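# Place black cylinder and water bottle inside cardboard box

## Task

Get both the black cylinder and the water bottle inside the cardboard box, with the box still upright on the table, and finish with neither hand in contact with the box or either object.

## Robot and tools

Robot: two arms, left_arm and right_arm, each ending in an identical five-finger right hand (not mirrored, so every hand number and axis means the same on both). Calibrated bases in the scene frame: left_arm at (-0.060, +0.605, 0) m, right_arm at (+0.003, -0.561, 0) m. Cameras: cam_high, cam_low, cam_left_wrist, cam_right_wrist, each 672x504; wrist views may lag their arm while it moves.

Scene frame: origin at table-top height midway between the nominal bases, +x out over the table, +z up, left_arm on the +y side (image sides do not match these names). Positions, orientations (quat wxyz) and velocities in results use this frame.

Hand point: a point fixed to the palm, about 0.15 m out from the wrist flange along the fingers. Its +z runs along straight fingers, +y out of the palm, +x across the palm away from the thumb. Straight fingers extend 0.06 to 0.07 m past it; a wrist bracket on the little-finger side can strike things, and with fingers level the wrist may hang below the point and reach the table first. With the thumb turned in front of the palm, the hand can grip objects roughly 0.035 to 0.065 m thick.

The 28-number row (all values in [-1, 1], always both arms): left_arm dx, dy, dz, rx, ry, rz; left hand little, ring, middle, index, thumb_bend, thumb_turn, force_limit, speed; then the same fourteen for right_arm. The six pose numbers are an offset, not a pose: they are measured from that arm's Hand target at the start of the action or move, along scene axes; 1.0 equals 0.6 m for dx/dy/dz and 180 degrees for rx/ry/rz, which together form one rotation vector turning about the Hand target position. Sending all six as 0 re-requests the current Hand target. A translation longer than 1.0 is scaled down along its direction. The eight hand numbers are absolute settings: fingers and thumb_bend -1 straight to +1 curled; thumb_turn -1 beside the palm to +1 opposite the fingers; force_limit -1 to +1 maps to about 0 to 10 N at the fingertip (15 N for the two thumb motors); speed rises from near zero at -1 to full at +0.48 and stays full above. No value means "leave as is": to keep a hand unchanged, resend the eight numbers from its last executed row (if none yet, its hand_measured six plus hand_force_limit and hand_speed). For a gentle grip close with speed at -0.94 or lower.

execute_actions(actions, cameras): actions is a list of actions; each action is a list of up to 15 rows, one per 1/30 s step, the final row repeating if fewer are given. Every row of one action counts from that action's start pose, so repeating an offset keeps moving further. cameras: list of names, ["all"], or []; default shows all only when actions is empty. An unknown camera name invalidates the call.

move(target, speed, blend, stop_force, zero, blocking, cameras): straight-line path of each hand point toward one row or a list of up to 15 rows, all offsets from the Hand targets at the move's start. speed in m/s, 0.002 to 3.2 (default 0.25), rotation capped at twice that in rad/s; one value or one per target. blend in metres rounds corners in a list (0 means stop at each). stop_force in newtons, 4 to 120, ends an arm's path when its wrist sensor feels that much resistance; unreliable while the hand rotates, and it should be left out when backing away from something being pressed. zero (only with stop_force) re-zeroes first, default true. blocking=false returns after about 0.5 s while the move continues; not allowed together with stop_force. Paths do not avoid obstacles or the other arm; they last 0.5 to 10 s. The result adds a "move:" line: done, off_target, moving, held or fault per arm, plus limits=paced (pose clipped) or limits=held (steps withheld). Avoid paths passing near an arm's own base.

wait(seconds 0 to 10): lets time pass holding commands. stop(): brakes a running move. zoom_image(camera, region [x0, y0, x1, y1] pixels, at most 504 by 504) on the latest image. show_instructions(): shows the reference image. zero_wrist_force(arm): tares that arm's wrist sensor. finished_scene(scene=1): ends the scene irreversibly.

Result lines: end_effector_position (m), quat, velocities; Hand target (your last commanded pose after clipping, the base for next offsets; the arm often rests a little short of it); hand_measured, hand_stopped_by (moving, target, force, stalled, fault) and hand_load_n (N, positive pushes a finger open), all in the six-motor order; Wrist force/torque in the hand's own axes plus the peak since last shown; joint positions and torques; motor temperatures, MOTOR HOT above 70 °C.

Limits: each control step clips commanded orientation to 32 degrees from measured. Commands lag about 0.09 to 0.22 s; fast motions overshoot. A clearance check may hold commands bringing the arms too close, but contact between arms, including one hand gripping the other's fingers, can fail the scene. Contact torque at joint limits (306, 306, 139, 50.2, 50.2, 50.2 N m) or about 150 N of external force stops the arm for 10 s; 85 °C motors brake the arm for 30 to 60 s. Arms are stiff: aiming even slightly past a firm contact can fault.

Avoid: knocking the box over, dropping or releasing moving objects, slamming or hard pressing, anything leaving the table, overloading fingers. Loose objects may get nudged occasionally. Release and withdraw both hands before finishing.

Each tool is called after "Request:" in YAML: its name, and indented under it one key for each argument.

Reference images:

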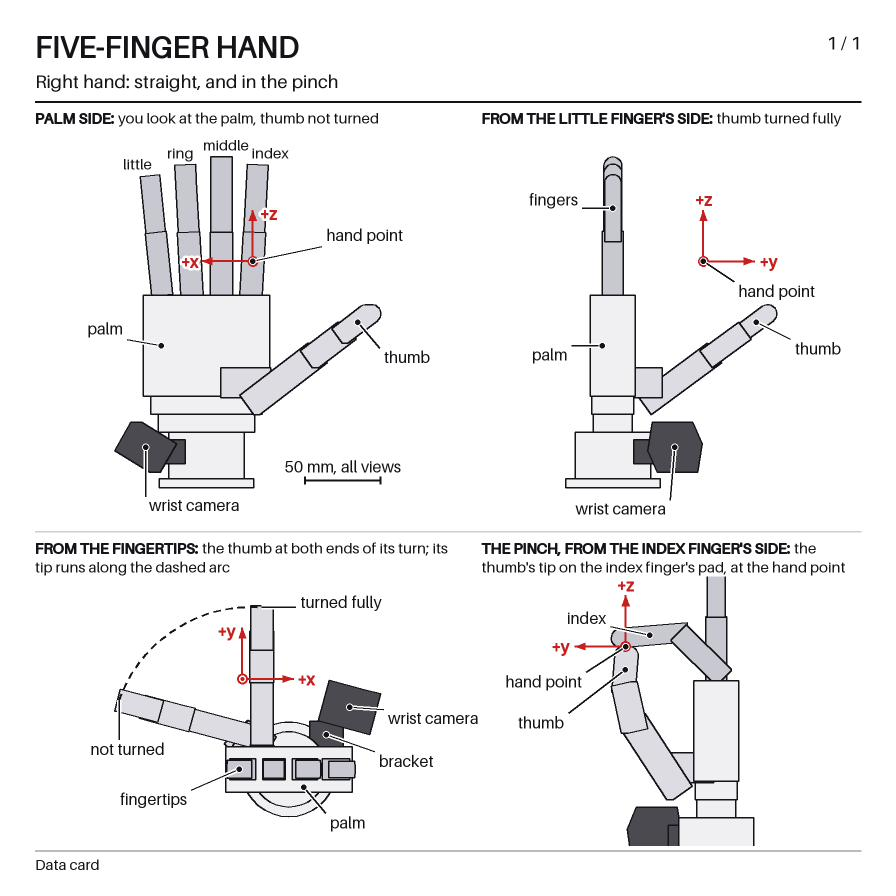

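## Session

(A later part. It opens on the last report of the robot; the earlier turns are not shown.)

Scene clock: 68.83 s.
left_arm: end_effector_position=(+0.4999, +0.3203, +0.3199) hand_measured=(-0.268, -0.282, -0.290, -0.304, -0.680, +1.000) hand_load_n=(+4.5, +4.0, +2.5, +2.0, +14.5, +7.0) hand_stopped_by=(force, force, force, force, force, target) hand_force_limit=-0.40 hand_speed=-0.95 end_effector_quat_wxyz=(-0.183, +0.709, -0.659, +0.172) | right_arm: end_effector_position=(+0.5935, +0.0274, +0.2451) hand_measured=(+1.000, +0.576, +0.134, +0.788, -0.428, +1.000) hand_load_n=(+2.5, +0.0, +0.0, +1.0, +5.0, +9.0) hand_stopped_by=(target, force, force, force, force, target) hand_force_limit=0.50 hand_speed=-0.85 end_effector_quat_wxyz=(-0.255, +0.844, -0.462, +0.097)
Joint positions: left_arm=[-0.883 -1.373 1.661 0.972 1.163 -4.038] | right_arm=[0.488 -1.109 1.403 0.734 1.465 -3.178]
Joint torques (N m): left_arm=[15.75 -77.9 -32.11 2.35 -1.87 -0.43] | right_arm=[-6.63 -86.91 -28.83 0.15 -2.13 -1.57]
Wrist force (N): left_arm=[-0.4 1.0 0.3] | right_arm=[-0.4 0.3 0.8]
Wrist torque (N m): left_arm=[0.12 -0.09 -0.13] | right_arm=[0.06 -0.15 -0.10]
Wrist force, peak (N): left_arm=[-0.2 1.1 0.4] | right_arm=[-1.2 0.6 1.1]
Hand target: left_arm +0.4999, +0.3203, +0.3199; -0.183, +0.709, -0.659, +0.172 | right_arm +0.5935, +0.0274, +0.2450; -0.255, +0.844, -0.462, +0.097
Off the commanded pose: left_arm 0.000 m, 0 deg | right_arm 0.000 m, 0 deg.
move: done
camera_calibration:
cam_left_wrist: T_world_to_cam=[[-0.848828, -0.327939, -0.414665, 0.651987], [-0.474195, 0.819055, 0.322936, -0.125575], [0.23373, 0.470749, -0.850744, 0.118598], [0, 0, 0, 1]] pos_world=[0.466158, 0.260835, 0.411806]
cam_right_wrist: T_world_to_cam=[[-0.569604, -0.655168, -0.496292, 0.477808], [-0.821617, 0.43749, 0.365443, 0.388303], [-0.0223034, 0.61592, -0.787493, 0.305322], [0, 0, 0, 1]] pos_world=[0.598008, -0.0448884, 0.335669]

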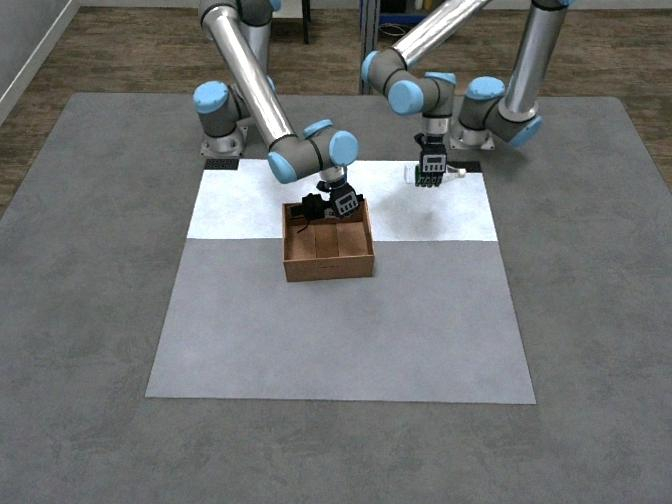

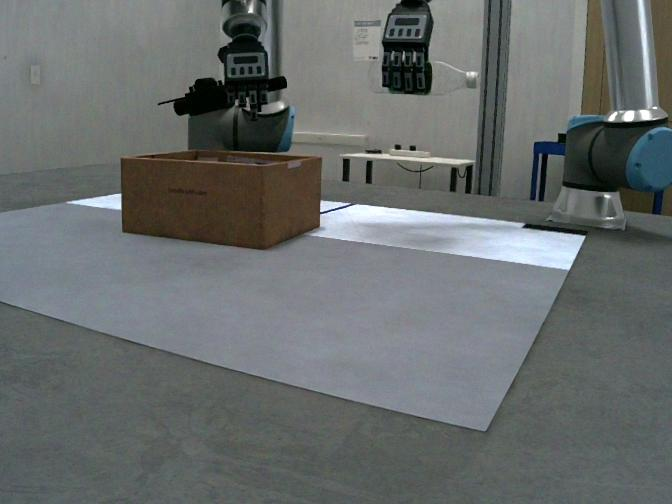

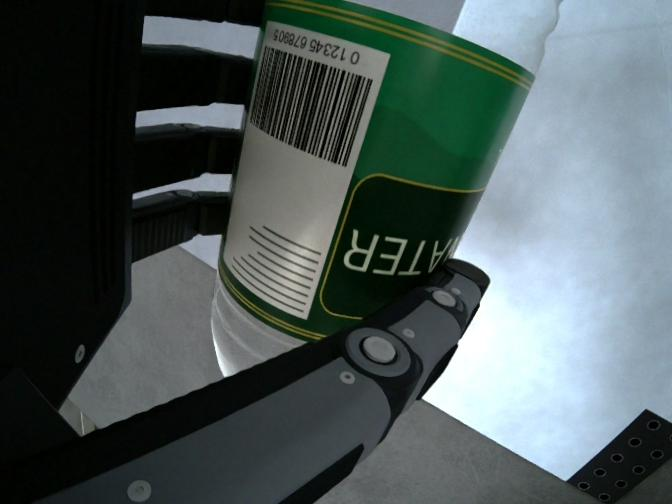

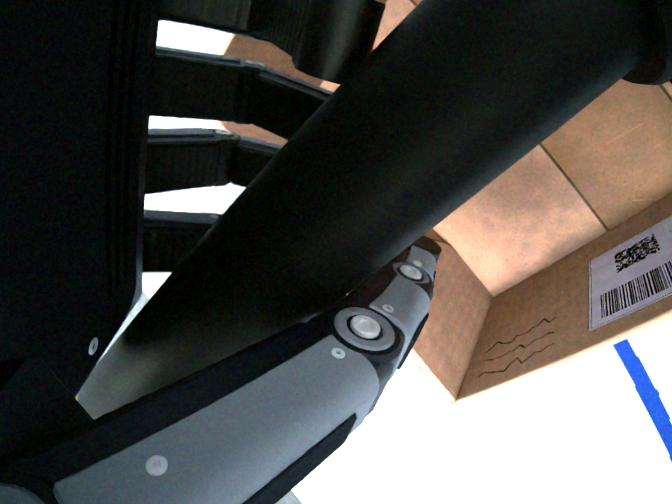

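Request:
move:
  target: [0,0,0,0,0,0, 1, 0.98, 0.98, 1, -0.675, 1, -0.4, -0.95, 0,0,-0.32,0,0,0, 1,1,1,1,1,1,0.5,-0.85]
  speed: 0.12
  stop_force: 7
  cameras: ["cam_high","cam_right_wrist"]

Request:
zoom_image:
  camera: "cam_high"
  region: [230, 140, 430, 300]

Scene clock: 72.67 s.
left_arm: end_effector_position=(+0.4999, +0.3203, +0.3199) hand_measured=(-0.268, -0.282, -0.290, -0.304, -0.680, +1.000) hand_load_n=(+4.5, +4.0, +2.0, +1.5, +14.5, +6.5) hand_stopped_by=(force, force, force, force, force, target) hand_force_limit=-0.40 hand_speed=-0.95 end_effector_quat_wxyz=(-0.183, +0.709, -0.659, +0.172) | right_arm: end_effector_position=(+0.5935, +0.0274, +0.0530) hand_measured=(+1.000, +0.576, +0.134, +0.788, -0.428, +1.000) hand_load_n=(+2.5, +0.0, +0.0, +1.0, +5.5, +9.0) hand_stopped_by=(target, force, force, force, force, target) hand_force_limit=0.50 hand_speed=-0.85 end_effector_quat_wxyz=(-0.255, +0.844, -0.462, +0.097)
Joint positions: left_arm=[-0.883 -1.373 1.661 0.972 1.163 -4.038] | right_arm=[0.488 -0.975 1.561 0.441 1.465 -3.179]
Joint torques (N m): left_arm=[15.3 -75.01 -29.61 2.4 -1.91 -0.26] | right_arm=[-0.88 -86.5 -47.6 1.14 -1.35 0.92]
Wrist force (N): left_arm=[0.0 1.0 0.5] | right_arm=[-0.6 0.1 0.7]
Wrist torque (N m): left_arm=[0.11 -0.18 -0.11] | right_arm=[0.02 -0.14 -0.11]
Wrist force, peak (N): left_arm=[0.0 1.1 0.5] | right_arm=[-0.6 1.2 2.5]
Hand target: left_arm +0.4999, +0.3203, +0.3199; -0.183, +0.709, -0.659, +0.172 | right_arm +0.5935, +0.0274, +0.0530; -0.255, +0.844, -0.462, +0.097
Off the commanded pose: left_arm 0.000 m, 0 deg | right_arm 0.000 m, 0 deg.
move: done
camera_calibration:
cam_right_wrist: T_world_to_cam=[[-0.569503, -0.655222, -0.496337, 0.382398], [-0.821687, 0.437409, 0.365382, 0.458559], [-0.0223047, 0.61592, -0.787493, 0.154186], [0, 0, 0, 1]] pos_world=[0.598007, -0.0449882, 0.143669]
Images, in order (width x height): cam_high 672x504, cam_right_wrist 672x504.

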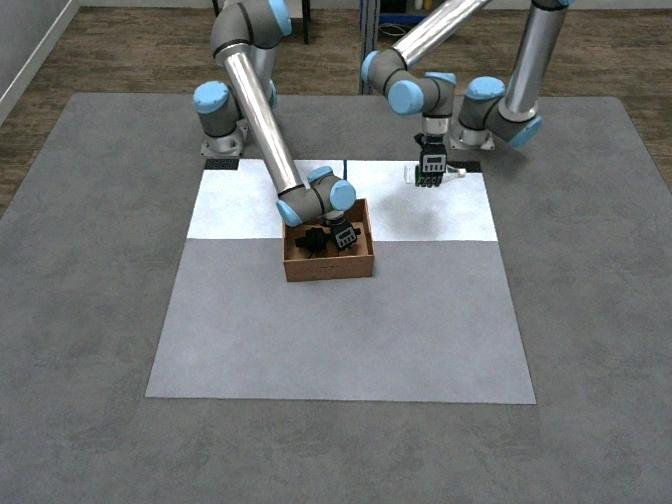

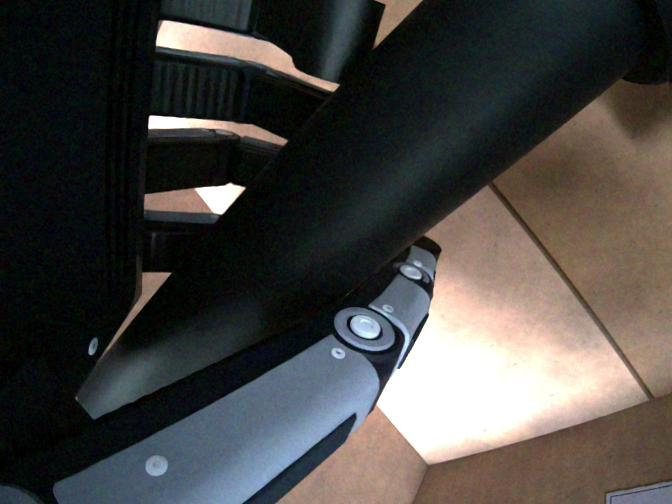

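Scaled by 2.520 from the camera's 672x504 image, which has a finer 960x720 frame.

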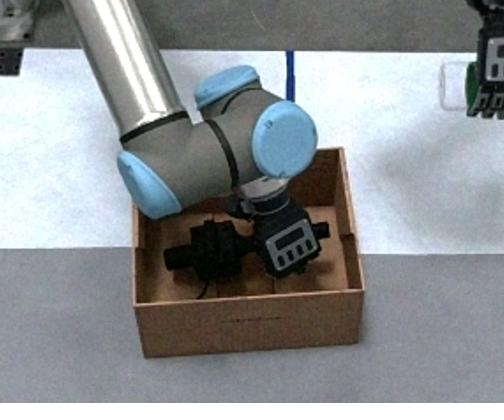

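Request:
move:
  target: [0,0,0,0,0,0, 1, 0.98, 0.98, 1, -0.675, 1, -0.4, -0.95, 0,0,-0.012,0,0,0, 1,1,1,1,1,1,0.5,-0.85]
  speed: 0.06
  stop_force: 6
  cameras: ["cam_low"]

Request:
zoom_image:
  camera: "cam_low"
  region: [100, 20, 400, 260]

Scene clock: 74.80 s.
left_arm: end_effector_position=(+0.4999, +0.3203, +0.3199) hand_measured=(-0.268, -0.282, -0.290, -0.304, -0.680, +1.000) hand_load_n=(+4.5, +4.0, +2.5, +2.0, +14.5, +7.0) hand_stopped_by=(force, force, force, force, force, target) hand_force_limit=-0.40 hand_speed=-0.95 end_effector_quat_wxyz=(-0.183, +0.709, -0.659, +0.172) | right_arm: end_effector_position=(+0.5935, +0.0273, +0.0458) hand_measured=(+1.000, +0.576, +0.134, +0.788, -0.428, +1.000) hand_load_n=(+2.5, +0.5, +0.0, +1.0, +5.5, +9.0) hand_stopped_by=(target, force, force, force, force, target) hand_force_limit=0.50 hand_speed=-0.85 end_effector_quat_wxyz=(-0.255, +0.844, -0.462, +0.097)
Joint positions: left_arm=[-0.883 -1.373 1.661 0.972 1.163 -4.038] | right_arm=[0.488 -0.968 1.565 0.431 1.465 -3.179]
Joint torques (N m): left_arm=[14.49 -77.42 -27.33 2.51 -1.96 -0.61] | right_arm=[9.17 -98.03 -46.75 5.78 -1.31 0.68]
Wrist force (N): left_arm=[0.1 0.8 0.3] | right_arm=[-0.5 0.3 0.9]
Wrist torque (N m): left_arm=[0.08 -0.17 -0.11] | right_arm=[0.03 -0.17 -0.09]
Wrist force, peak (N): left_arm=[-0.1 1.1 0.5] | right_arm=[-1.0 0.2 1.2]
Hand target: left_arm +0.4999, +0.3203, +0.3199; -0.183, +0.709, -0.659, +0.172 | right_arm +0.5935, +0.0274, +0.0458; -0.255, +0.844, -0.462, +0.097
Off the commanded pose: left_arm 0.000 m, 0 deg | right_arm 0.000 m, 0 deg.
move: done
Images, in order (width x height): cam_low 672x504.

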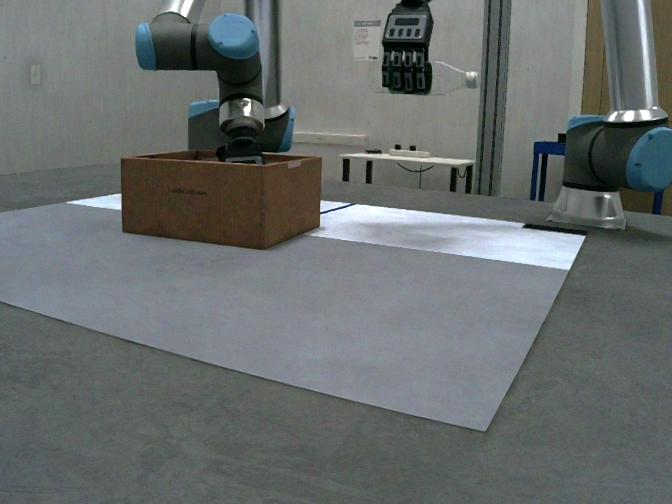

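Scaled by 1.680 from the camera's 672x504 image, which has a finer 960x720 frame.

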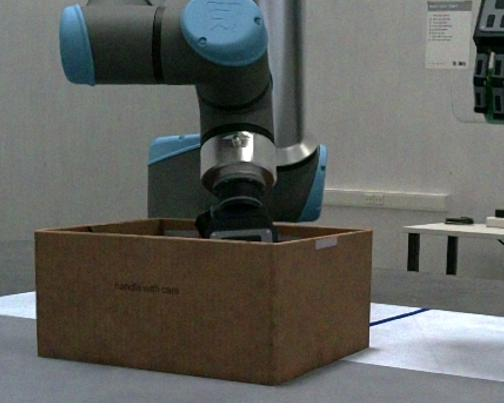

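Request:
move:
  target: [0,0,0,0,0,0, 1, 0.98, 0.98, 1, -0.675, 1, -0.4, -0.95, 0,0,-0.004,0,0,0, 1,1,1,1,-1,1,0.5,-0.5]
  speed: 0.06
  cameras: ["cam_right_wrist"]

Request:
move:
  target: [0,0,0,0,0,0, 1, 0.98, 0.98, 1, -0.675, 1, -0.4, -0.95, 0,0,0,0,0,0, -0.1,-0.1,-0.1,-0.1,-1,1,0.5,-0.5]
  cameras: ["cam_right_wrist","cam_high"]

Request:
zoom_image:
  camera: "cam_high"
  region: [230, 140, 430, 300]

Scene clock: 76.67 s.
left_arm: end_effector_position=(+0.4999, +0.3203, +0.3199) hand_measured=(-0.268, -0.282, -0.290, -0.304, -0.680, +1.000) hand_load_n=(+4.5, +4.0, +2.0, +1.5, +14.5, +7.0) hand_stopped_by=(force, force, force, force, force, target) hand_force_limit=-0.40 hand_speed=-0.95 end_effector_quat_wxyz=(-0.183, +0.709, -0.659, +0.172) | right_arm: end_effector_position=(+0.5935, +0.0274, +0.0434) hand_measured=(+1.000, +0.576, +0.134, +0.788, -1.000, +1.000) hand_load_n=(-1.0, +0.0, +0.0, +1.0, +0.0, +0.0) hand_stopped_by=(target, force, force, force, target, target) hand_force_limit=0.50 hand_speed=-0.50 end_effector_quat_wxyz=(-0.255, +0.844, -0.462, +0.097)
Joint positions: left_arm=[-0.883 -1.373 1.661 0.972 1.163 -4.038] | right_arm=[0.488 -0.966 1.566 0.427 1.465 -3.179]
Joint torques (N m): left_arm=[12.89 -77.36 -26.85 2.35 -1.58 -0.57] | right_arm=[10.6 -78 -22.54 2.73 -1.54 0.74]
Wrist force (N): left_arm=[-0.1 0.9 0.2] | right_arm=[-0.9 -0.4 0.2]
Wrist torque (N m): left_arm=[0.12 -0.14 -0.12] | right_arm=[-0.06 -0.02 -0.21]
Wrist force, peak (N): left_arm=[0.3 0.9 0.4] | right_arm=[-0.9 0.4 0.9]
Hand target: left_arm +0.4999, +0.3203, +0.3199; -0.183, +0.709, -0.659, +0.172 | right_arm +0.5935, +0.0274, +0.0434; -0.255, +0.844, -0.462, +0.097
Off the commanded pose: left_arm 0.000 m, 0 deg | right_arm 0.000 m, 0 deg.
move: done
camera_calibration:
cam_right_wrist: T_world_to_cam=[[-0.569463, -0.655244, -0.496354, 0.377676], [-0.821715, 0.437377, 0.365359, 0.462041], [-0.0223052, 0.61592, -0.787493, 0.146565], [0, 0, 0, 1]] pos_world=[0.598007, -0.0448881, 0.134069]
Images, in order (width x height): cam_right_wrist 672x504.

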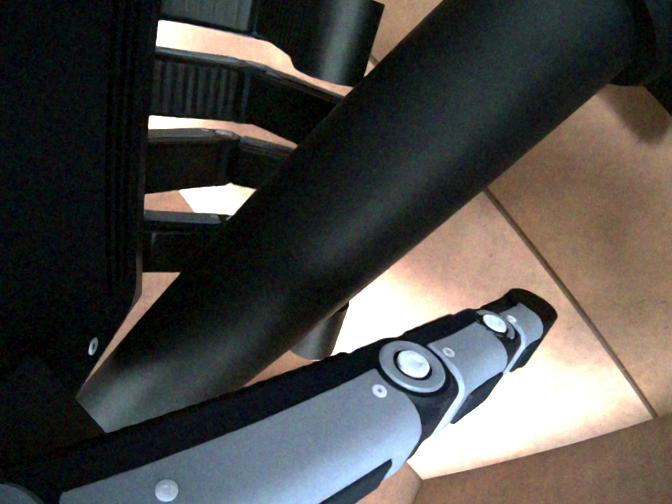

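Scene clock: 77.73 s.
left_arm: end_effector_position=(+0.4999, +0.3203, +0.3199) hand_measured=(-0.268, -0.282, -0.290, -0.304, -0.680, +1.000) hand_load_n=(+4.5, +4.0, +2.5, +1.5, +14.0, +7.0) hand_stopped_by=(force, force, force, force, force, target) hand_force_limit=-0.40 hand_speed=-0.95 end_effector_quat_wxyz=(-0.183, +0.709, -0.659, +0.172) | right_arm: end_effector_position=(+0.5935, +0.0274, +0.0434) hand_measured=(-0.100, -0.100, -0.100, -0.100, -1.000, +1.000) hand_load_n=(+0.0, +0.0, +0.0, +0.0, +0.0, +0.0) hand_stopped_by=(target, target, target, target, target, target) hand_force_limit=0.50 hand_speed=-0.50 end_effector_quat_wxyz=(-0.255, +0.844, -0.462, +0.097)
Joint positions: left_arm=[-0.883 -1.373 1.661 0.972 1.163 -4.038] | right_arm=[0.488 -0.966 1.566 0.427 1.465 -3.179]
Joint torques (N m): left_arm=[15.42 -75.76 -26.39 2.11 -1.91 -0.71] | right_arm=[9.71 -83.36 -24.98 5.25 -1.49 0.54]
Wrist force (N): left_arm=[0.0 0.9 0.3] | right_arm=[-0.9 -0.2 -0.5]
Wrist torque (N m): left_arm=[0.11 -0.16 -0.11] | right_arm=[0.00 0.02 -0.18]
Wrist force, peak (N): left_arm=[0.0 1.0 0.4] | right_arm=[-1.0 -0.5 0.4]
Hand target: left_arm +0.4999, +0.3203, +0.3199; -0.183, +0.709, -0.659, +0.172 | right_arm +0.5935, +0.0274, +0.0434; -0.255, +0.844, -0.462, +0.097
Off the commanded pose: left_arm 0.000 m, 0 deg | right_arm 0.000 m, 0 deg.
move: done
camera_calibration:
cam_right_wrist: T_world_to_cam=[[-0.569463, -0.655244, -0.496354, 0.377626], [-0.821715, 0.437377, 0.365359, 0.462077], [-0.0223052, 0.61592, -0.787493, 0.146486], [0, 0, 0, 1]] pos_world=[0.598007, -0.0448881, 0.133969]
Images, in order (width x height): cam_high 672x504, cam_right_wrist 672x504.

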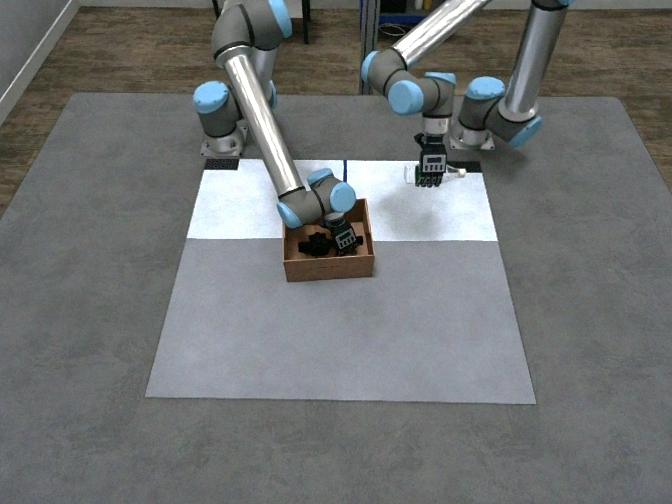

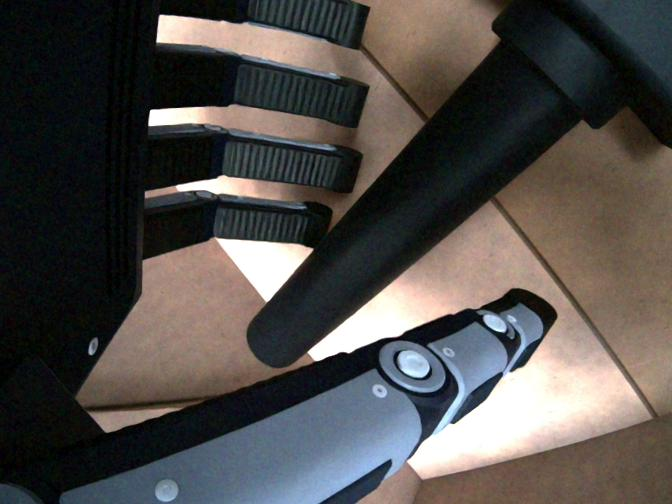

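Scaled by 2.520 from the camera's 672x504 image, which has a finer 960x720 frame.

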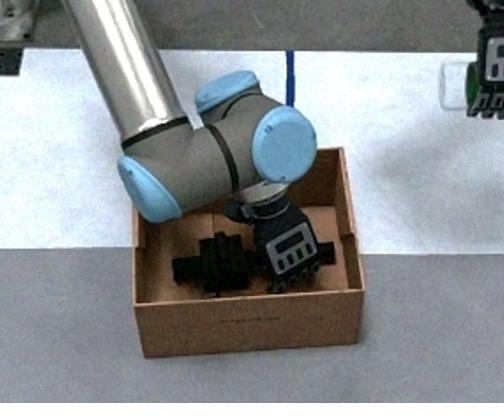

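Request:
move:
  target: [0,0,0,0,0,0, 1, 0.98, 0.98, 1, -0.675, 1, -0.4, -0.95, -0.005,0,0.025,0,0,0, -0.6,-0.6,-0.6,-0.6,-1,1,0.5,0]
  speed: 0.06

Request:
move:
  target: [0,0,0,0,0,0, 1, 0.98, 0.98, 1, -0.675, 1, -0.4, -0.95, 0,0,0.40,0,0,0, -0.6,-0.6,-0.6,-0.6,-1,1,0.5,0]
  speed: 0.2
  cameras: ["cam_high","cam_right_wrist"]

Request:
zoom_image:
  camera: "cam_high"
  region: [230, 140, 430, 300]

Scene clock: 78.90 s.
left_arm: end_effector_position=(+0.4999, +0.3203, +0.3199) hand_measured=(-0.268, -0.282, -0.290, -0.304, -0.680, +1.000) hand_load_n=(+4.5, +4.0, +2.5, +1.5, +14.5, +7.0) hand_stopped_by=(force, force, force, force, force, target) hand_force_limit=-0.40 hand_speed=-0.95 end_effector_quat_wxyz=(-0.183, +0.709, -0.659, +0.172) | right_arm: end_effector_position=(+0.5905, +0.0274, +0.0585) hand_measured=(-0.600, -0.600, -0.600, -0.600, -1.000, +1.000) hand_load_n=(+0.0, +0.0, +0.0, +0.0, +0.0, +0.0) hand_stopped_by=(target, target, target, target, target, target) hand_force_limit=0.50 hand_speed=0.00 end_effector_quat_wxyz=(-0.255, +0.844, -0.462, +0.097)
Joint positions: left_arm=[-0.883 -1.373 1.661 0.972 1.163 -4.038] | right_arm=[0.49 -0.983 1.563 0.447 1.466 -3.177]
Joint torques (N m): left_arm=[14.35 -77.39 -24.89 1.92 -2.05 -0.79] | right_arm=[4.64 -72.32 -42.5 -0.53 2.42 1.12]
Wrist force (N): left_arm=[-0.1 0.9 0.5] | right_arm=[-1.0 -0.4 -0.3]
Wrist torque (N m): left_arm=[0.10 -0.15 -0.12] | right_arm=[-0.06 0.02 -0.20]
Wrist force, peak (N): left_arm=[0.1 1.1 0.4] | right_arm=[-1.7 -3.9 -18.9]
Hand target: left_arm +0.4999, +0.3203, +0.3199; -0.183, +0.709, -0.659, +0.172 | right_arm +0.5905, +0.0274, +0.0584; -0.255, +0.844, -0.462, +0.097
Off the commanded pose: left_arm 0.000 m, 0 deg | right_arm 0.000 m, 0 deg.
move: done

Scene clock: 80.57 s.
left_arm: end_effector_position=(+0.4999, +0.3203, +0.3199) hand_measured=(-0.268, -0.282, -0.290, -0.304, -0.680, +1.000) hand_load_n=(+4.5, +4.0, +2.5, +2.0, +14.5, +7.0) hand_stopped_by=(force, force, force, force, force, target) hand_force_limit=-0.40 hand_speed=-0.95 end_effector_quat_wxyz=(-0.183, +0.709, -0.659, +0.172) | right_arm: end_effector_position=(+0.5905, +0.0274, +0.2984) hand_measured=(-0.600, -0.600, -0.600, -0.600, -1.000, +1.000) hand_load_n=(+0.0, +0.0, +0.0, +0.0, +0.0, +0.0) hand_stopped_by=(target, target, target, target, target, target) hand_force_limit=0.50 hand_speed=0.00 end_effector_quat_wxyz=(-0.255, +0.844, -0.462, +0.097)
Joint positions: left_arm=[-0.883 -1.373 1.661 0.972 1.163 -4.038] | right_arm=[0.49 -1.135 1.345 0.817 1.466 -3.177]
Joint torques (N m): left_arm=[12.79 -76.32 -25 2.14 -1.58 -0.18] | right_arm=[-7.93 -76.59 -40.22 4.19 -0.52 -0.93]
Wrist force (N): left_arm=[-0.2 1.0 0.3] | right_arm=[-0.9 -0.4 -0.4]
Wrist torque (N m): left_arm=[0.12 -0.13 -0.12] | right_arm=[-0.04 0.03 -0.20]
Wrist force, peak (N): left_arm=[-0.3 1.1 0.5] | right_arm=[-0.9 -1.4 -2.5]
Hand target: left_arm +0.4999, +0.3203, +0.3199; -0.183, +0.709, -0.659, +0.172 | right_arm +0.5905, +0.0274, +0.2984; -0.255, +0.844, -0.462, +0.097
Off the commanded pose: left_arm 0.000 m, 0 deg | right_arm 0.000 m, 0 deg.
move: done
camera_calibration:
cam_right_wrist: T_world_to_cam=[[-0.569466, -0.655139, -0.49649, 0.502547], [-0.821715, 0.437377, 0.365356, 0.366447], [-0.0222056, 0.616031, -0.787409, 0.347143], [0, 0, 0, 1]] pos_world=[0.595007, -0.0448885, 0.38897]
Images, in order (width x height): cam_high 672x504, cam_right_wrist 672x504.

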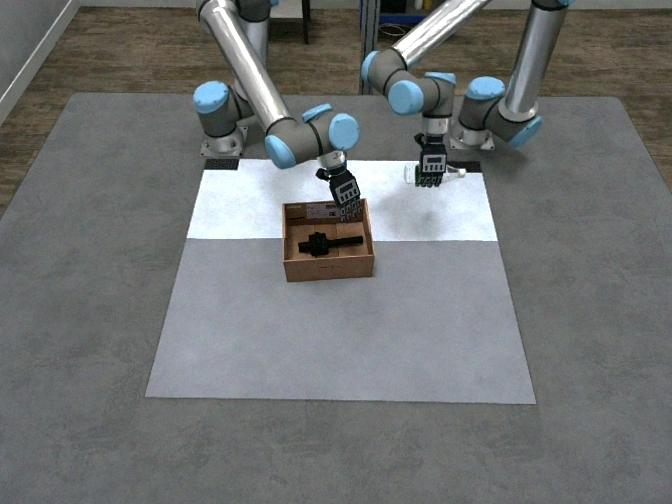

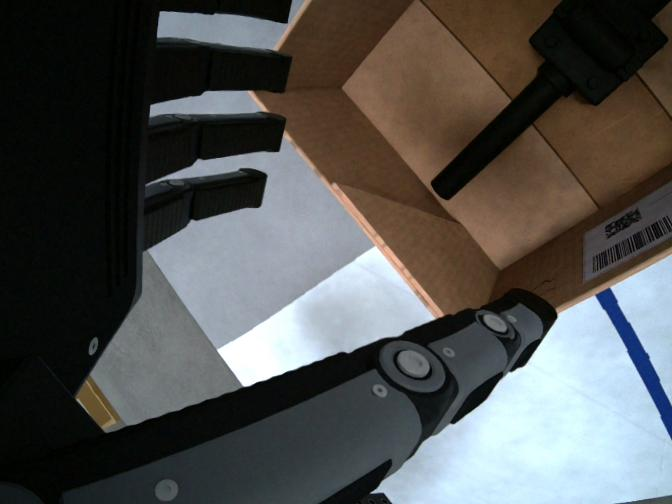

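Scaled by 2.520 from the camera's 672x504 image, which has a finer 960x720 frame.

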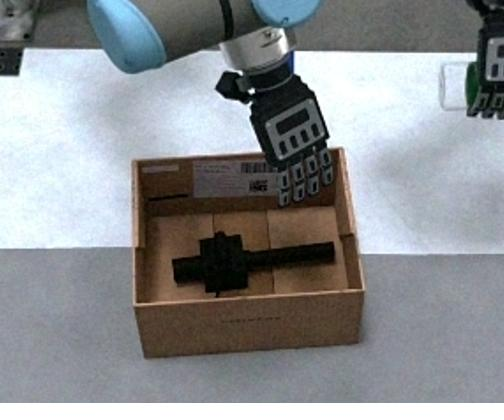

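Request:
move:
  target:
    - [0.083,-0.167,0,0.0373,0.0419,-0.4979, 1, 0.98, 0.98, 1, -0.675, 1, -0.4, -0.95, -0.384,-0.712,0,0,0,0, -0.6,-0.6,-0.6,-0.6,-1,1,0.5,0]
    - [0.1635,-0.4788,-0.1165,0.0373,0.0419,-0.4979, 1, 0.98, 0.98, 1, -0.675, 1, -0.4, -0.95, -0.384,-0.712,0,0,0,0, -0.6,-0.6,-0.6,-0.6,-1,1,0.5,0]
  speed: [0.35,0.2]
  blend: 0.03
  cameras: ["all"]

Request:
zoom_image:
  camera: "cam_high"
  region: [230, 140, 430, 300]

Request:
zoom_image:
  camera: "cam_low"
  region: [100, 20, 400, 260]

Scene clock: 88.53 s.
left_arm: end_effector_position=(+0.5979, +0.0331, +0.2501) hand_measured=(-0.268, -0.282, -0.290, -0.304, -0.680, +1.000) hand_load_n=(+4.5, +4.0, +2.0, +1.5, +14.5, +6.5) hand_stopped_by=(force, force, force, force, force, target) hand_force_limit=-0.40 hand_speed=-0.95 end_effector_quat_wxyz=(+0.006, -0.038, +0.984, -0.173) | right_arm: end_effector_position=(+0.3601, -0.3998, +0.2984) hand_measured=(-0.600, -0.600, -0.600, -0.600, -1.000, +1.000) hand_load_n=(+0.0, +0.0, +0.0, +0.0, +0.0, +0.0) hand_stopped_by=(target, target, target, target, target, target) hand_force_limit=0.50 hand_speed=0.00 end_effector_quat_wxyz=(-0.255, +0.844, -0.462, +0.097)
Joint positions: left_arm=[-0.921 -0.939 1.147 1.066 1.757 -2.6] | right_arm=[-0.367 -1.833 2.159 0.952 1.096 -3.992]
Joint torques (N m): left_arm=[10.6 -79.26 -43.39 1.07 1.94 1.81] | right_arm=[-9.41 -15.63 -50.84 6.23 2.34 -2.37]
Wrist force (N): left_arm=[-0.4 0.2 -0.4] | right_arm=[-0.3 -0.2 -0.4]
Wrist torque (N m): left_arm=[0.01 0.06 -0.13] | right_arm=[0.04 0.00 -0.26]
Wrist force, peak (N): left_arm=[-0.7 2.0 -1.4] | right_arm=[-1.6 -1.6 0.5]
Hand target: left_arm +0.5980, +0.0330, +0.2500; +0.006, -0.038, +0.984, -0.173 | right_arm +0.3601, -0.3998, +0.2984; -0.255, +0.844, -0.462, +0.097
Off the commanded pose: left_arm 0.000 m, 0 deg | right_arm 0.000 m, 0 deg.
move: done
camera_calibration:
cam_left_wrist: T_world_to_cam=[[-0.333697, 0.902457, -0.27243, 0.227856], [0.820979, 0.420246, 0.386506, -0.598444], [0.463293, -0.0946835, -0.881133, 0.0604883], [0, 0, 0, 1]] pos_world=[0.539321, 0.0515907, 0.346675]
cam_right_wrist: T_world_to_cam=[[-0.569463, -0.655244, -0.496354, 0.0914134], [-0.821715, 0.437377, 0.365359, 0.363934], [-0.0223052, 0.61592, -0.787493, 0.60529], [0, 0, 0, 1]] pos_world=[0.364607, -0.472088, 0.389069]

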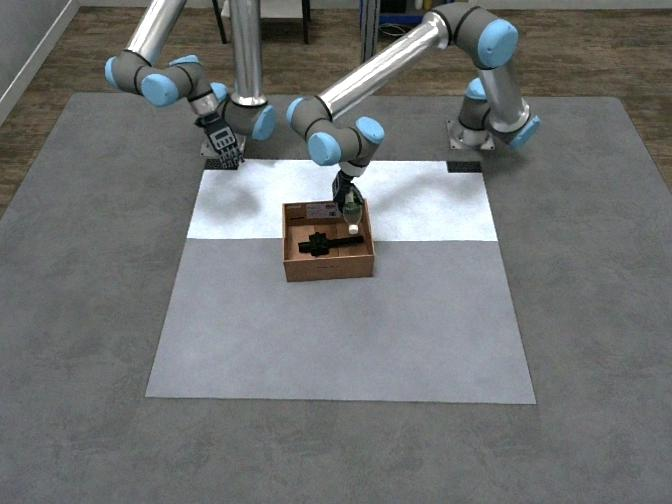

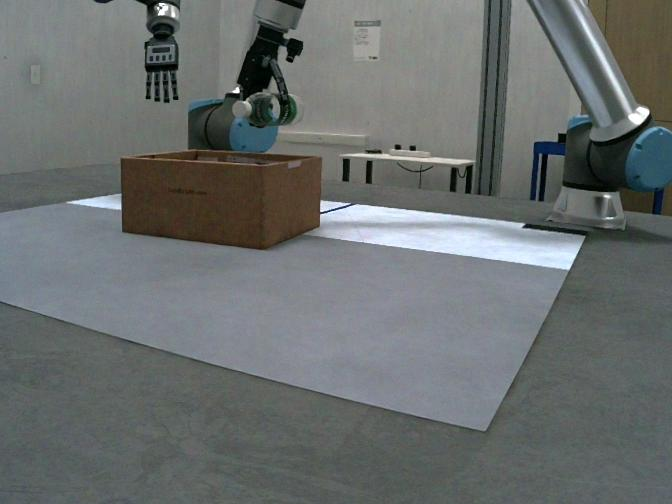

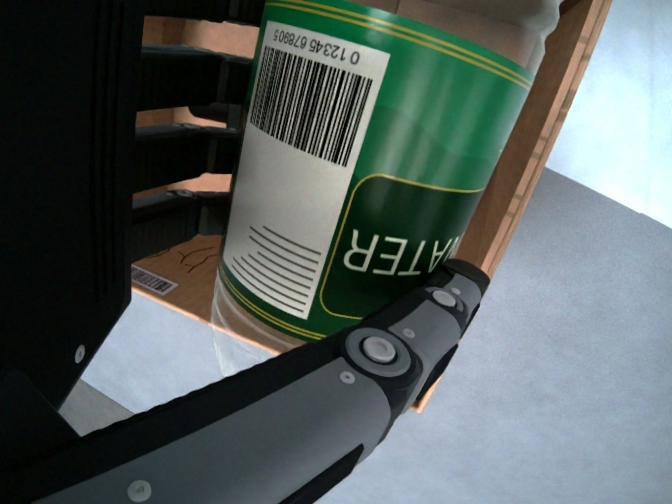

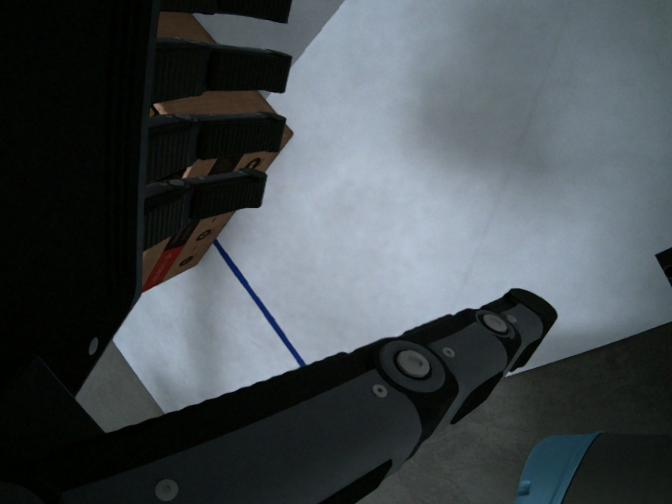

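Scaled by 2.520 from the camera's 672x504 image, which has a finer 960x720 frame.

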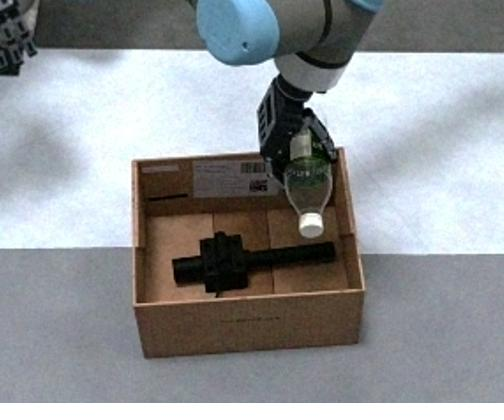

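Scaled by 1.680 from the camera's 672x504 image, which has a finer 960x720 frame.

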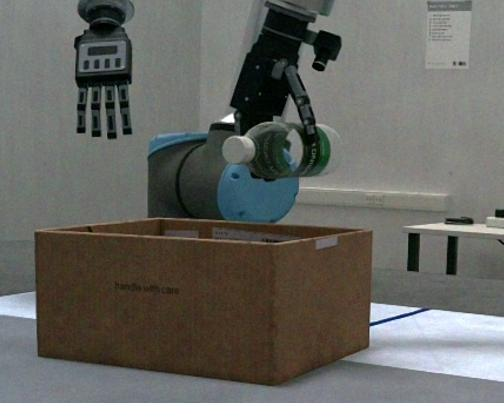

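Request:
move:
  target: [0,0,-0.248,0,0,0, 1, 0.98, 0.98, 1, -0.675, 1, -0.4, -0.95, 0,0,0,0,0,0, -0.6,-0.6,-0.6,-0.6,-1,1,0.5,0]
  speed: 0.12
  stop_force: 6
  cameras: ["cam_high","cam_left_wrist"]

Request:
zoom_image:
  camera: "cam_high"
  region: [230, 140, 430, 300]

Scene clock: 91.70 s.
left_arm: end_effector_position=(+0.5980, +0.0330, +0.1012) hand_measured=(-0.268, -0.282, -0.290, -0.304, -0.680, +1.000) hand_load_n=(+4.5, +4.0, +2.5, +1.5, +14.5, +6.5) hand_stopped_by=(force, force, force, force, force, target) hand_force_limit=-0.40 hand_speed=-0.95 end_effector_quat_wxyz=(+0.006, -0.038, +0.984, -0.173) | right_arm: end_effector_position=(+0.3601, -0.3998, +0.2984) hand_measured=(-0.600, -0.600, -0.600, -0.600, -1.000, +1.000) hand_load_n=(+0.0, +0.0, +0.0, +0.0, +0.0, +0.0) hand_stopped_by=(target, target, target, target, target, target) hand_force_limit=0.50 hand_speed=0.00 end_effector_quat_wxyz=(-0.255, +0.844, -0.462, +0.097)
Joint positions: left_arm=[-0.92 -0.858 1.283 0.848 1.757 -2.6] | right_arm=[-0.367 -1.833 2.159 0.952 1.096 -3.992]
Joint torques (N m): left_arm=[6.3 -117.03 -44.31 1.82 0.36 -0.31] | right_arm=[-8.06 -18.57 -51.93 6.08 2.11 -2.48]
Wrist force (N): left_arm=[-0.1 0.5 -0.3] | right_arm=[-0.1 0.0 -0.3]
Wrist torque (N m): left_arm=[0.07 -0.01 -0.10] | right_arm=[0.07 -0.03 -0.25]
Wrist force, peak (N): left_arm=[-0.1 -0.4 -2.3] | right_arm=[-0.5 -0.2 -0.6]
Hand target: left_arm +0.5980, +0.0330, +0.1012; +0.006, -0.038, +0.984, -0.173 | right_arm +0.3601, -0.3998, +0.2984; -0.255, +0.844, -0.462, +0.097
Off the commanded pose: left_arm 0.000 m, 0 deg | right_arm 0.000 m, 0 deg.
move: done
camera_calibration:
cam_left_wrist: T_world_to_cam=[[-0.33373, 0.90241, -0.272543, 0.187394], [0.820969, 0.420323, 0.386443, -0.541], [0.463287, -0.094782, -0.881125, -0.0706641], [0, 0, 0, 1]] pos_world=[0.539421, 0.0515906, 0.197875]
Images, in order (width x height): cam_high 672x504, cam_left_wrist 672x504.

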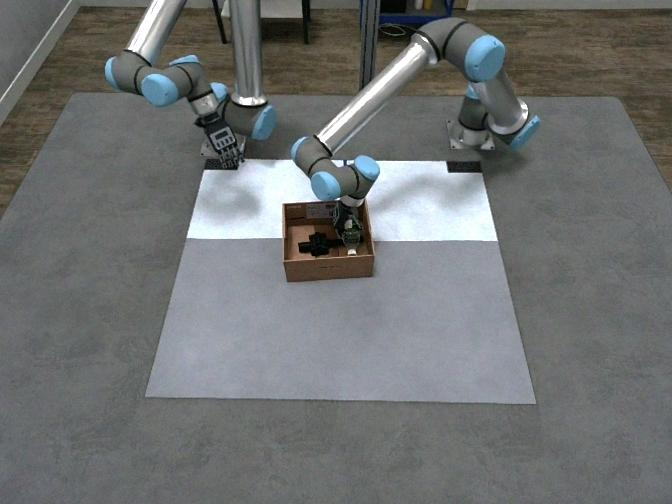

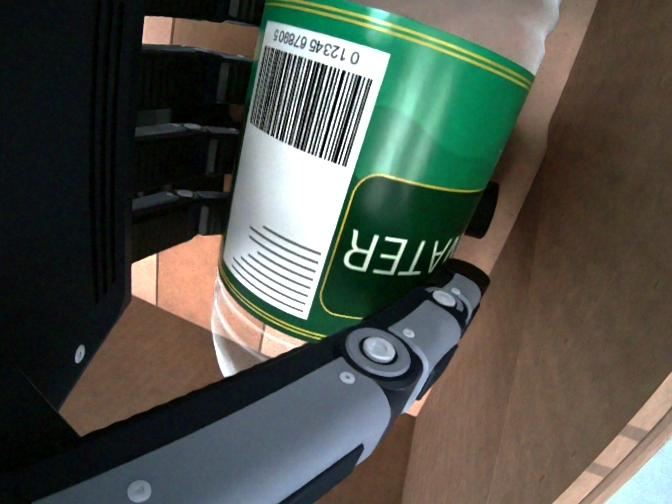

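Scaled by 2.520 from the camera's 672x504 image, which has a finer 960x720 frame.

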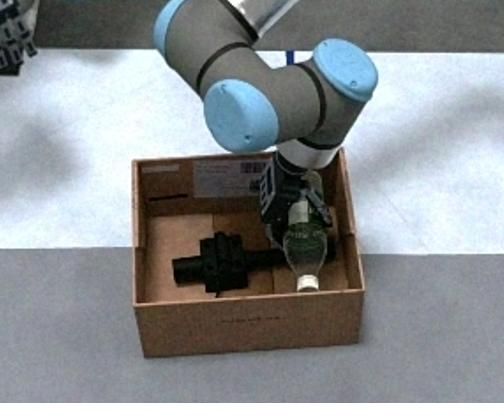

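Request:
move:
  target: [0,0,-0.012,0,0,0, 1, 0.98, 0.98, 1, -0.675, 1, -0.4, -0.95, 0,0,0,0,0,0, -0.6,-0.6,-0.6,-0.6,-1,1,0.5,0]
  speed: 0.06
  stop_force: 5

Request:
move:
  target: [0,0,0,0,0,0, -0.65,-0.65,-0.65,-0.65,-1,1,-0.4,-0.5, 0,0,0,0,0,0, -0.6,-0.6,-0.6,-0.6,-1,1,0.5,0]
  cameras: ["cam_high","cam_left_wrist"]

Request:
zoom_image:
  camera: "cam_high"
  region: [230, 140, 430, 300]

Scene clock: 93.47 s.
left_arm: end_effector_position=(+0.5980, +0.0331, +0.0939) hand_measured=(-0.268, -0.282, -0.290, -0.304, -0.680, +1.000) hand_load_n=(+5.0, +4.0, +2.5, +1.5, +14.5, +7.0) hand_stopped_by=(force, force, force, force, force, target) hand_force_limit=-0.40 hand_speed=-0.95 end_effector_quat_wxyz=(+0.006, -0.038, +0.984, -0.173) | right_arm: end_effector_position=(+0.3601, -0.3998, +0.2984) hand_measured=(-0.600, -0.600, -0.600, -0.600, -1.000, +1.000) hand_load_n=(+0.0, +0.0, +0.0, +0.0, +0.0, +0.0) hand_stopped_by=(target, target, target, target, target, target) hand_force_limit=0.50 hand_speed=0.00 end_effector_quat_wxyz=(-0.255, +0.844, -0.462, +0.097)
Joint positions: left_arm=[-0.92 -0.852 1.288 0.838 1.757 -2.6] | right_arm=[-0.367 -1.833 2.159 0.952 1.096 -3.992]
Joint torques (N m): left_arm=[-3.31 -112.8 -43.27 5.61 0.52 -0.01] | right_arm=[-8.66 -19.21 -51.79 6.13 2.31 -2.55]
Wrist force (N): left_arm=[0.0 0.4 -0.2] | right_arm=[-0.2 0.0 -0.4]
Wrist torque (N m): left_arm=[0.05 -0.04 -0.09] | right_arm=[0.07 0.00 -0.26]
Wrist force, peak (N): left_arm=[-0.5 0.4 -0.6] | right_arm=[-0.3 -0.4 -0.5]
Hand target: left_arm +0.5980, +0.0330, +0.0940; +0.006, -0.038, +0.984, -0.173 | right_arm +0.3601, -0.3998, +0.2984; -0.255, +0.844, -0.462, +0.097
Off the commanded pose: left_arm 0.000 m, 0 deg | right_arm 0.000 m, 0 deg.
move: done

Scene clock: 94.20 s.
left_arm: end_effector_position=(+0.5980, +0.0330, +0.0940) hand_measured=(-0.650, -0.650, -0.650, -0.650, -1.000, +1.000) hand_load_n=(+0.0, +0.0, +0.5, +0.0, +0.0, +0.0) hand_stopped_by=(target, target, target, target, target, target) hand_force_limit=-0.40 hand_speed=-0.50 end_effector_quat_wxyz=(+0.006, -0.038, +0.984, -0.173) | right_arm: end_effector_position=(+0.3601, -0.3998, +0.2984) hand_measured=(-0.600, -0.600, -0.600, -0.600, -1.000, +1.000) hand_load_n=(+0.0, +0.0, +0.0, +0.0, +0.0, +0.0) hand_stopped_by=(target, target, target, target, target, target) hand_force_limit=0.50 hand_speed=0.00 end_effector_quat_wxyz=(-0.255, +0.844, -0.462, +0.097)
Joint positions: left_arm=[-0.92 -0.852 1.288 0.838 1.757 -2.6] | right_arm=[-0.367 -1.833 2.159 0.952 1.096 -3.992]
Joint torques (N m): left_arm=[-4.82 -114.4 -45.1 3.03 0.51 -0.3] | right_arm=[-10.01 -18.3 -51.31 5.88 2.06 -2.28]
Wrist force (N): left_arm=[-0.2 0.2 -0.3] | right_arm=[-0.2 -0.3 -0.3]
Wrist torque (N m): left_arm=[0.03 -0.01 -0.11] | right_arm=[0.02 -0.01 -0.26]
Wrist force, peak (N): left_arm=[-0.3 0.2 -0.7] | right_arm=[-0.5 0.0 -0.3]
Hand target: left_arm +0.5980, +0.0330, +0.0940; +0.006, -0.038, +0.984, -0.173 | right_arm +0.3601, -0.3998, +0.2984; -0.255, +0.844, -0.462, +0.097
Off the commanded pose: left_arm 0.000 m, 0 deg | right_arm 0.000 m, 0 deg.
move: done
camera_calibration:
cam_left_wrist: T_world_to_cam=[[-0.333753, 0.902399, -0.272554, 0.185448], [0.82096, 0.420349, 0.386435, -0.538213], [0.463286, -0.0947819, -0.881125, -0.0770079], [0, 0, 0, 1]] pos_world=[0.539421, 0.0515905, 0.190675]
Images, in order (width x height): cam_high 672x504, cam_left_wrist 672x504.

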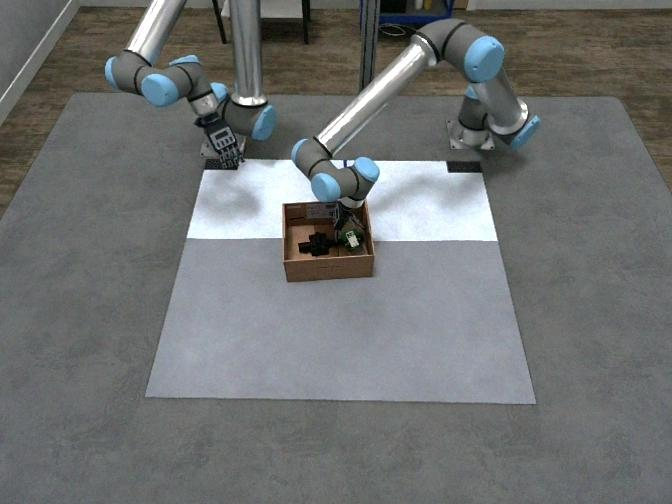

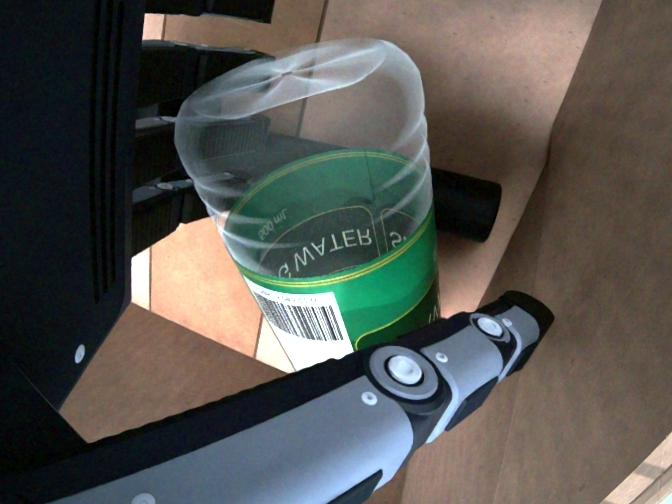

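Scaled by 2.520 from the camera's 672x504 image, which has a finer 960x720 frame.

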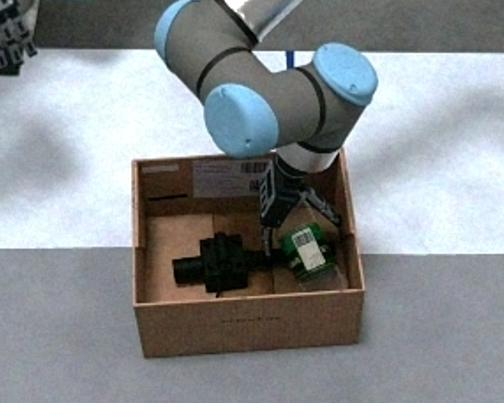

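Request:
wait:
  seconds: 0.7
  cameras: ["cam_high","cam_left_wrist"]

Request:
zoom_image:
  camera: "cam_high"
  region: [280, 180, 390, 290]

Scene clock: 95.33 s.
left_arm: end_effector_position=(+0.5980, +0.0330, +0.0940) hand_measured=(-0.650, -0.650, -0.650, -0.650, -1.000, +1.000) hand_load_n=(+0.0, +0.0, +0.0, +0.0, +0.0, +0.0) hand_stopped_by=(target, target, target, target, target, target) hand_force_limit=-0.40 hand_speed=-0.50 end_effector_quat_wxyz=(+0.006, -0.038, +0.984, -0.173) | right_arm: end_effector_position=(+0.3601, -0.3998, +0.2984) hand_measured=(-0.600, -0.600, -0.600, -0.600, -1.000, +1.000) hand_load_n=(+0.0, -0.5, +0.0, +0.0, +0.0, +0.0) hand_stopped_by=(target, target, target, target, target, target) hand_force_limit=0.50 hand_speed=0.00 end_effector_quat_wxyz=(-0.255, +0.844, -0.462, +0.097)
Joint positions: left_arm=[-0.921 -0.852 1.288 0.838 1.757 -2.6] | right_arm=[-0.367 -1.833 2.159 0.952 1.096 -3.992]
Joint torques (N m): left_arm=[-10 -113.36 -44.26 1.13 0.62 0.02] | right_arm=[-9.6 -18.99 -51.02 6.03 2.14 -2.57]
Wrist force (N): left_arm=[-0.2 0.1 -0.6] | right_arm=[-0.2 0.0 -0.3]
Wrist torque (N m): left_arm=[0.03 0.01 -0.12] | right_arm=[0.06 -0.02 -0.25]
Wrist force, peak (N): left_arm=[-0.5 0.3 -0.4] | right_arm=[-0.3 -0.2 -0.5]
Hand target: left_arm +0.5980, +0.0330, +0.0940; +0.006, -0.038, +0.984, -0.173 | right_arm +0.3601, -0.3998, +0.2984; -0.255, +0.844, -0.462, +0.097
Off the commanded pose: left_arm 0.000 m, 0 deg | right_arm 0.000 m, 0 deg.
wait: 0.70 s; at rest from the start
camera_calibration:
cam_left_wrist: T_world_to_cam=[[-0.33373, 0.90241, -0.272543, 0.185432], [0.820969, 0.420323, 0.386443, -0.538218], [0.463287, -0.094782, -0.881125, -0.0770082], [0, 0, 0, 1]] pos_world=[0.539421, 0.0515906, 0.190675]
Images, in order (width x height): cam_high 672x504, cam_left_wrist 672x504.

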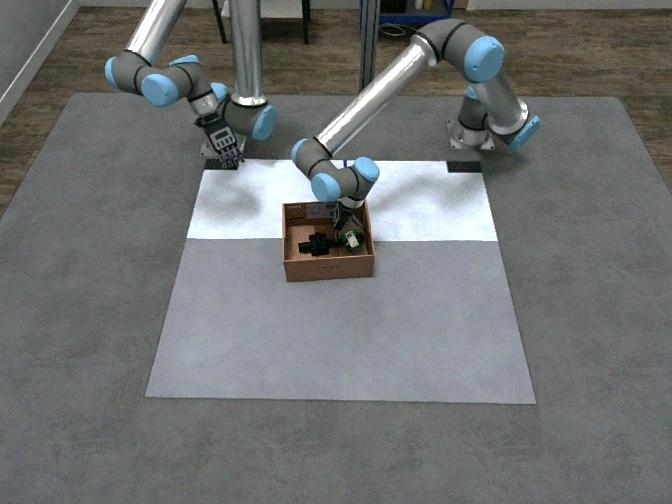

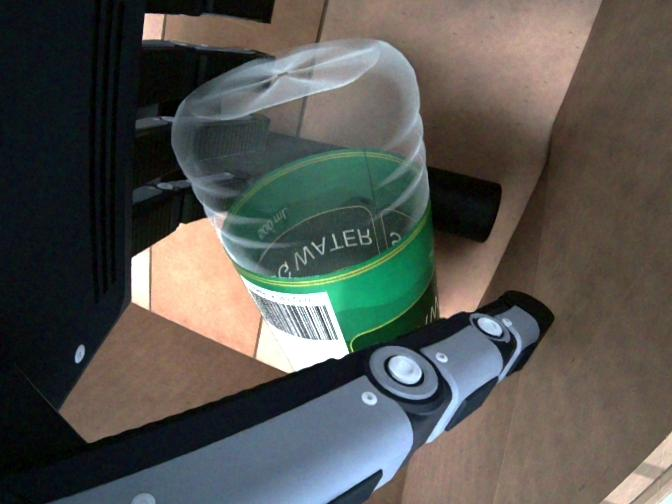

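Scaled by 4.582 from the camera's 672x504 image, which has a finer 960x720 frame.

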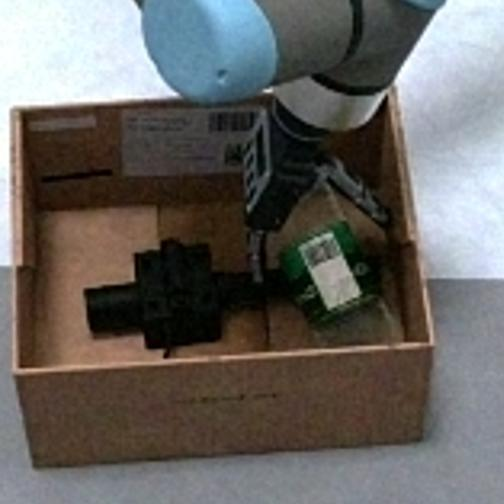

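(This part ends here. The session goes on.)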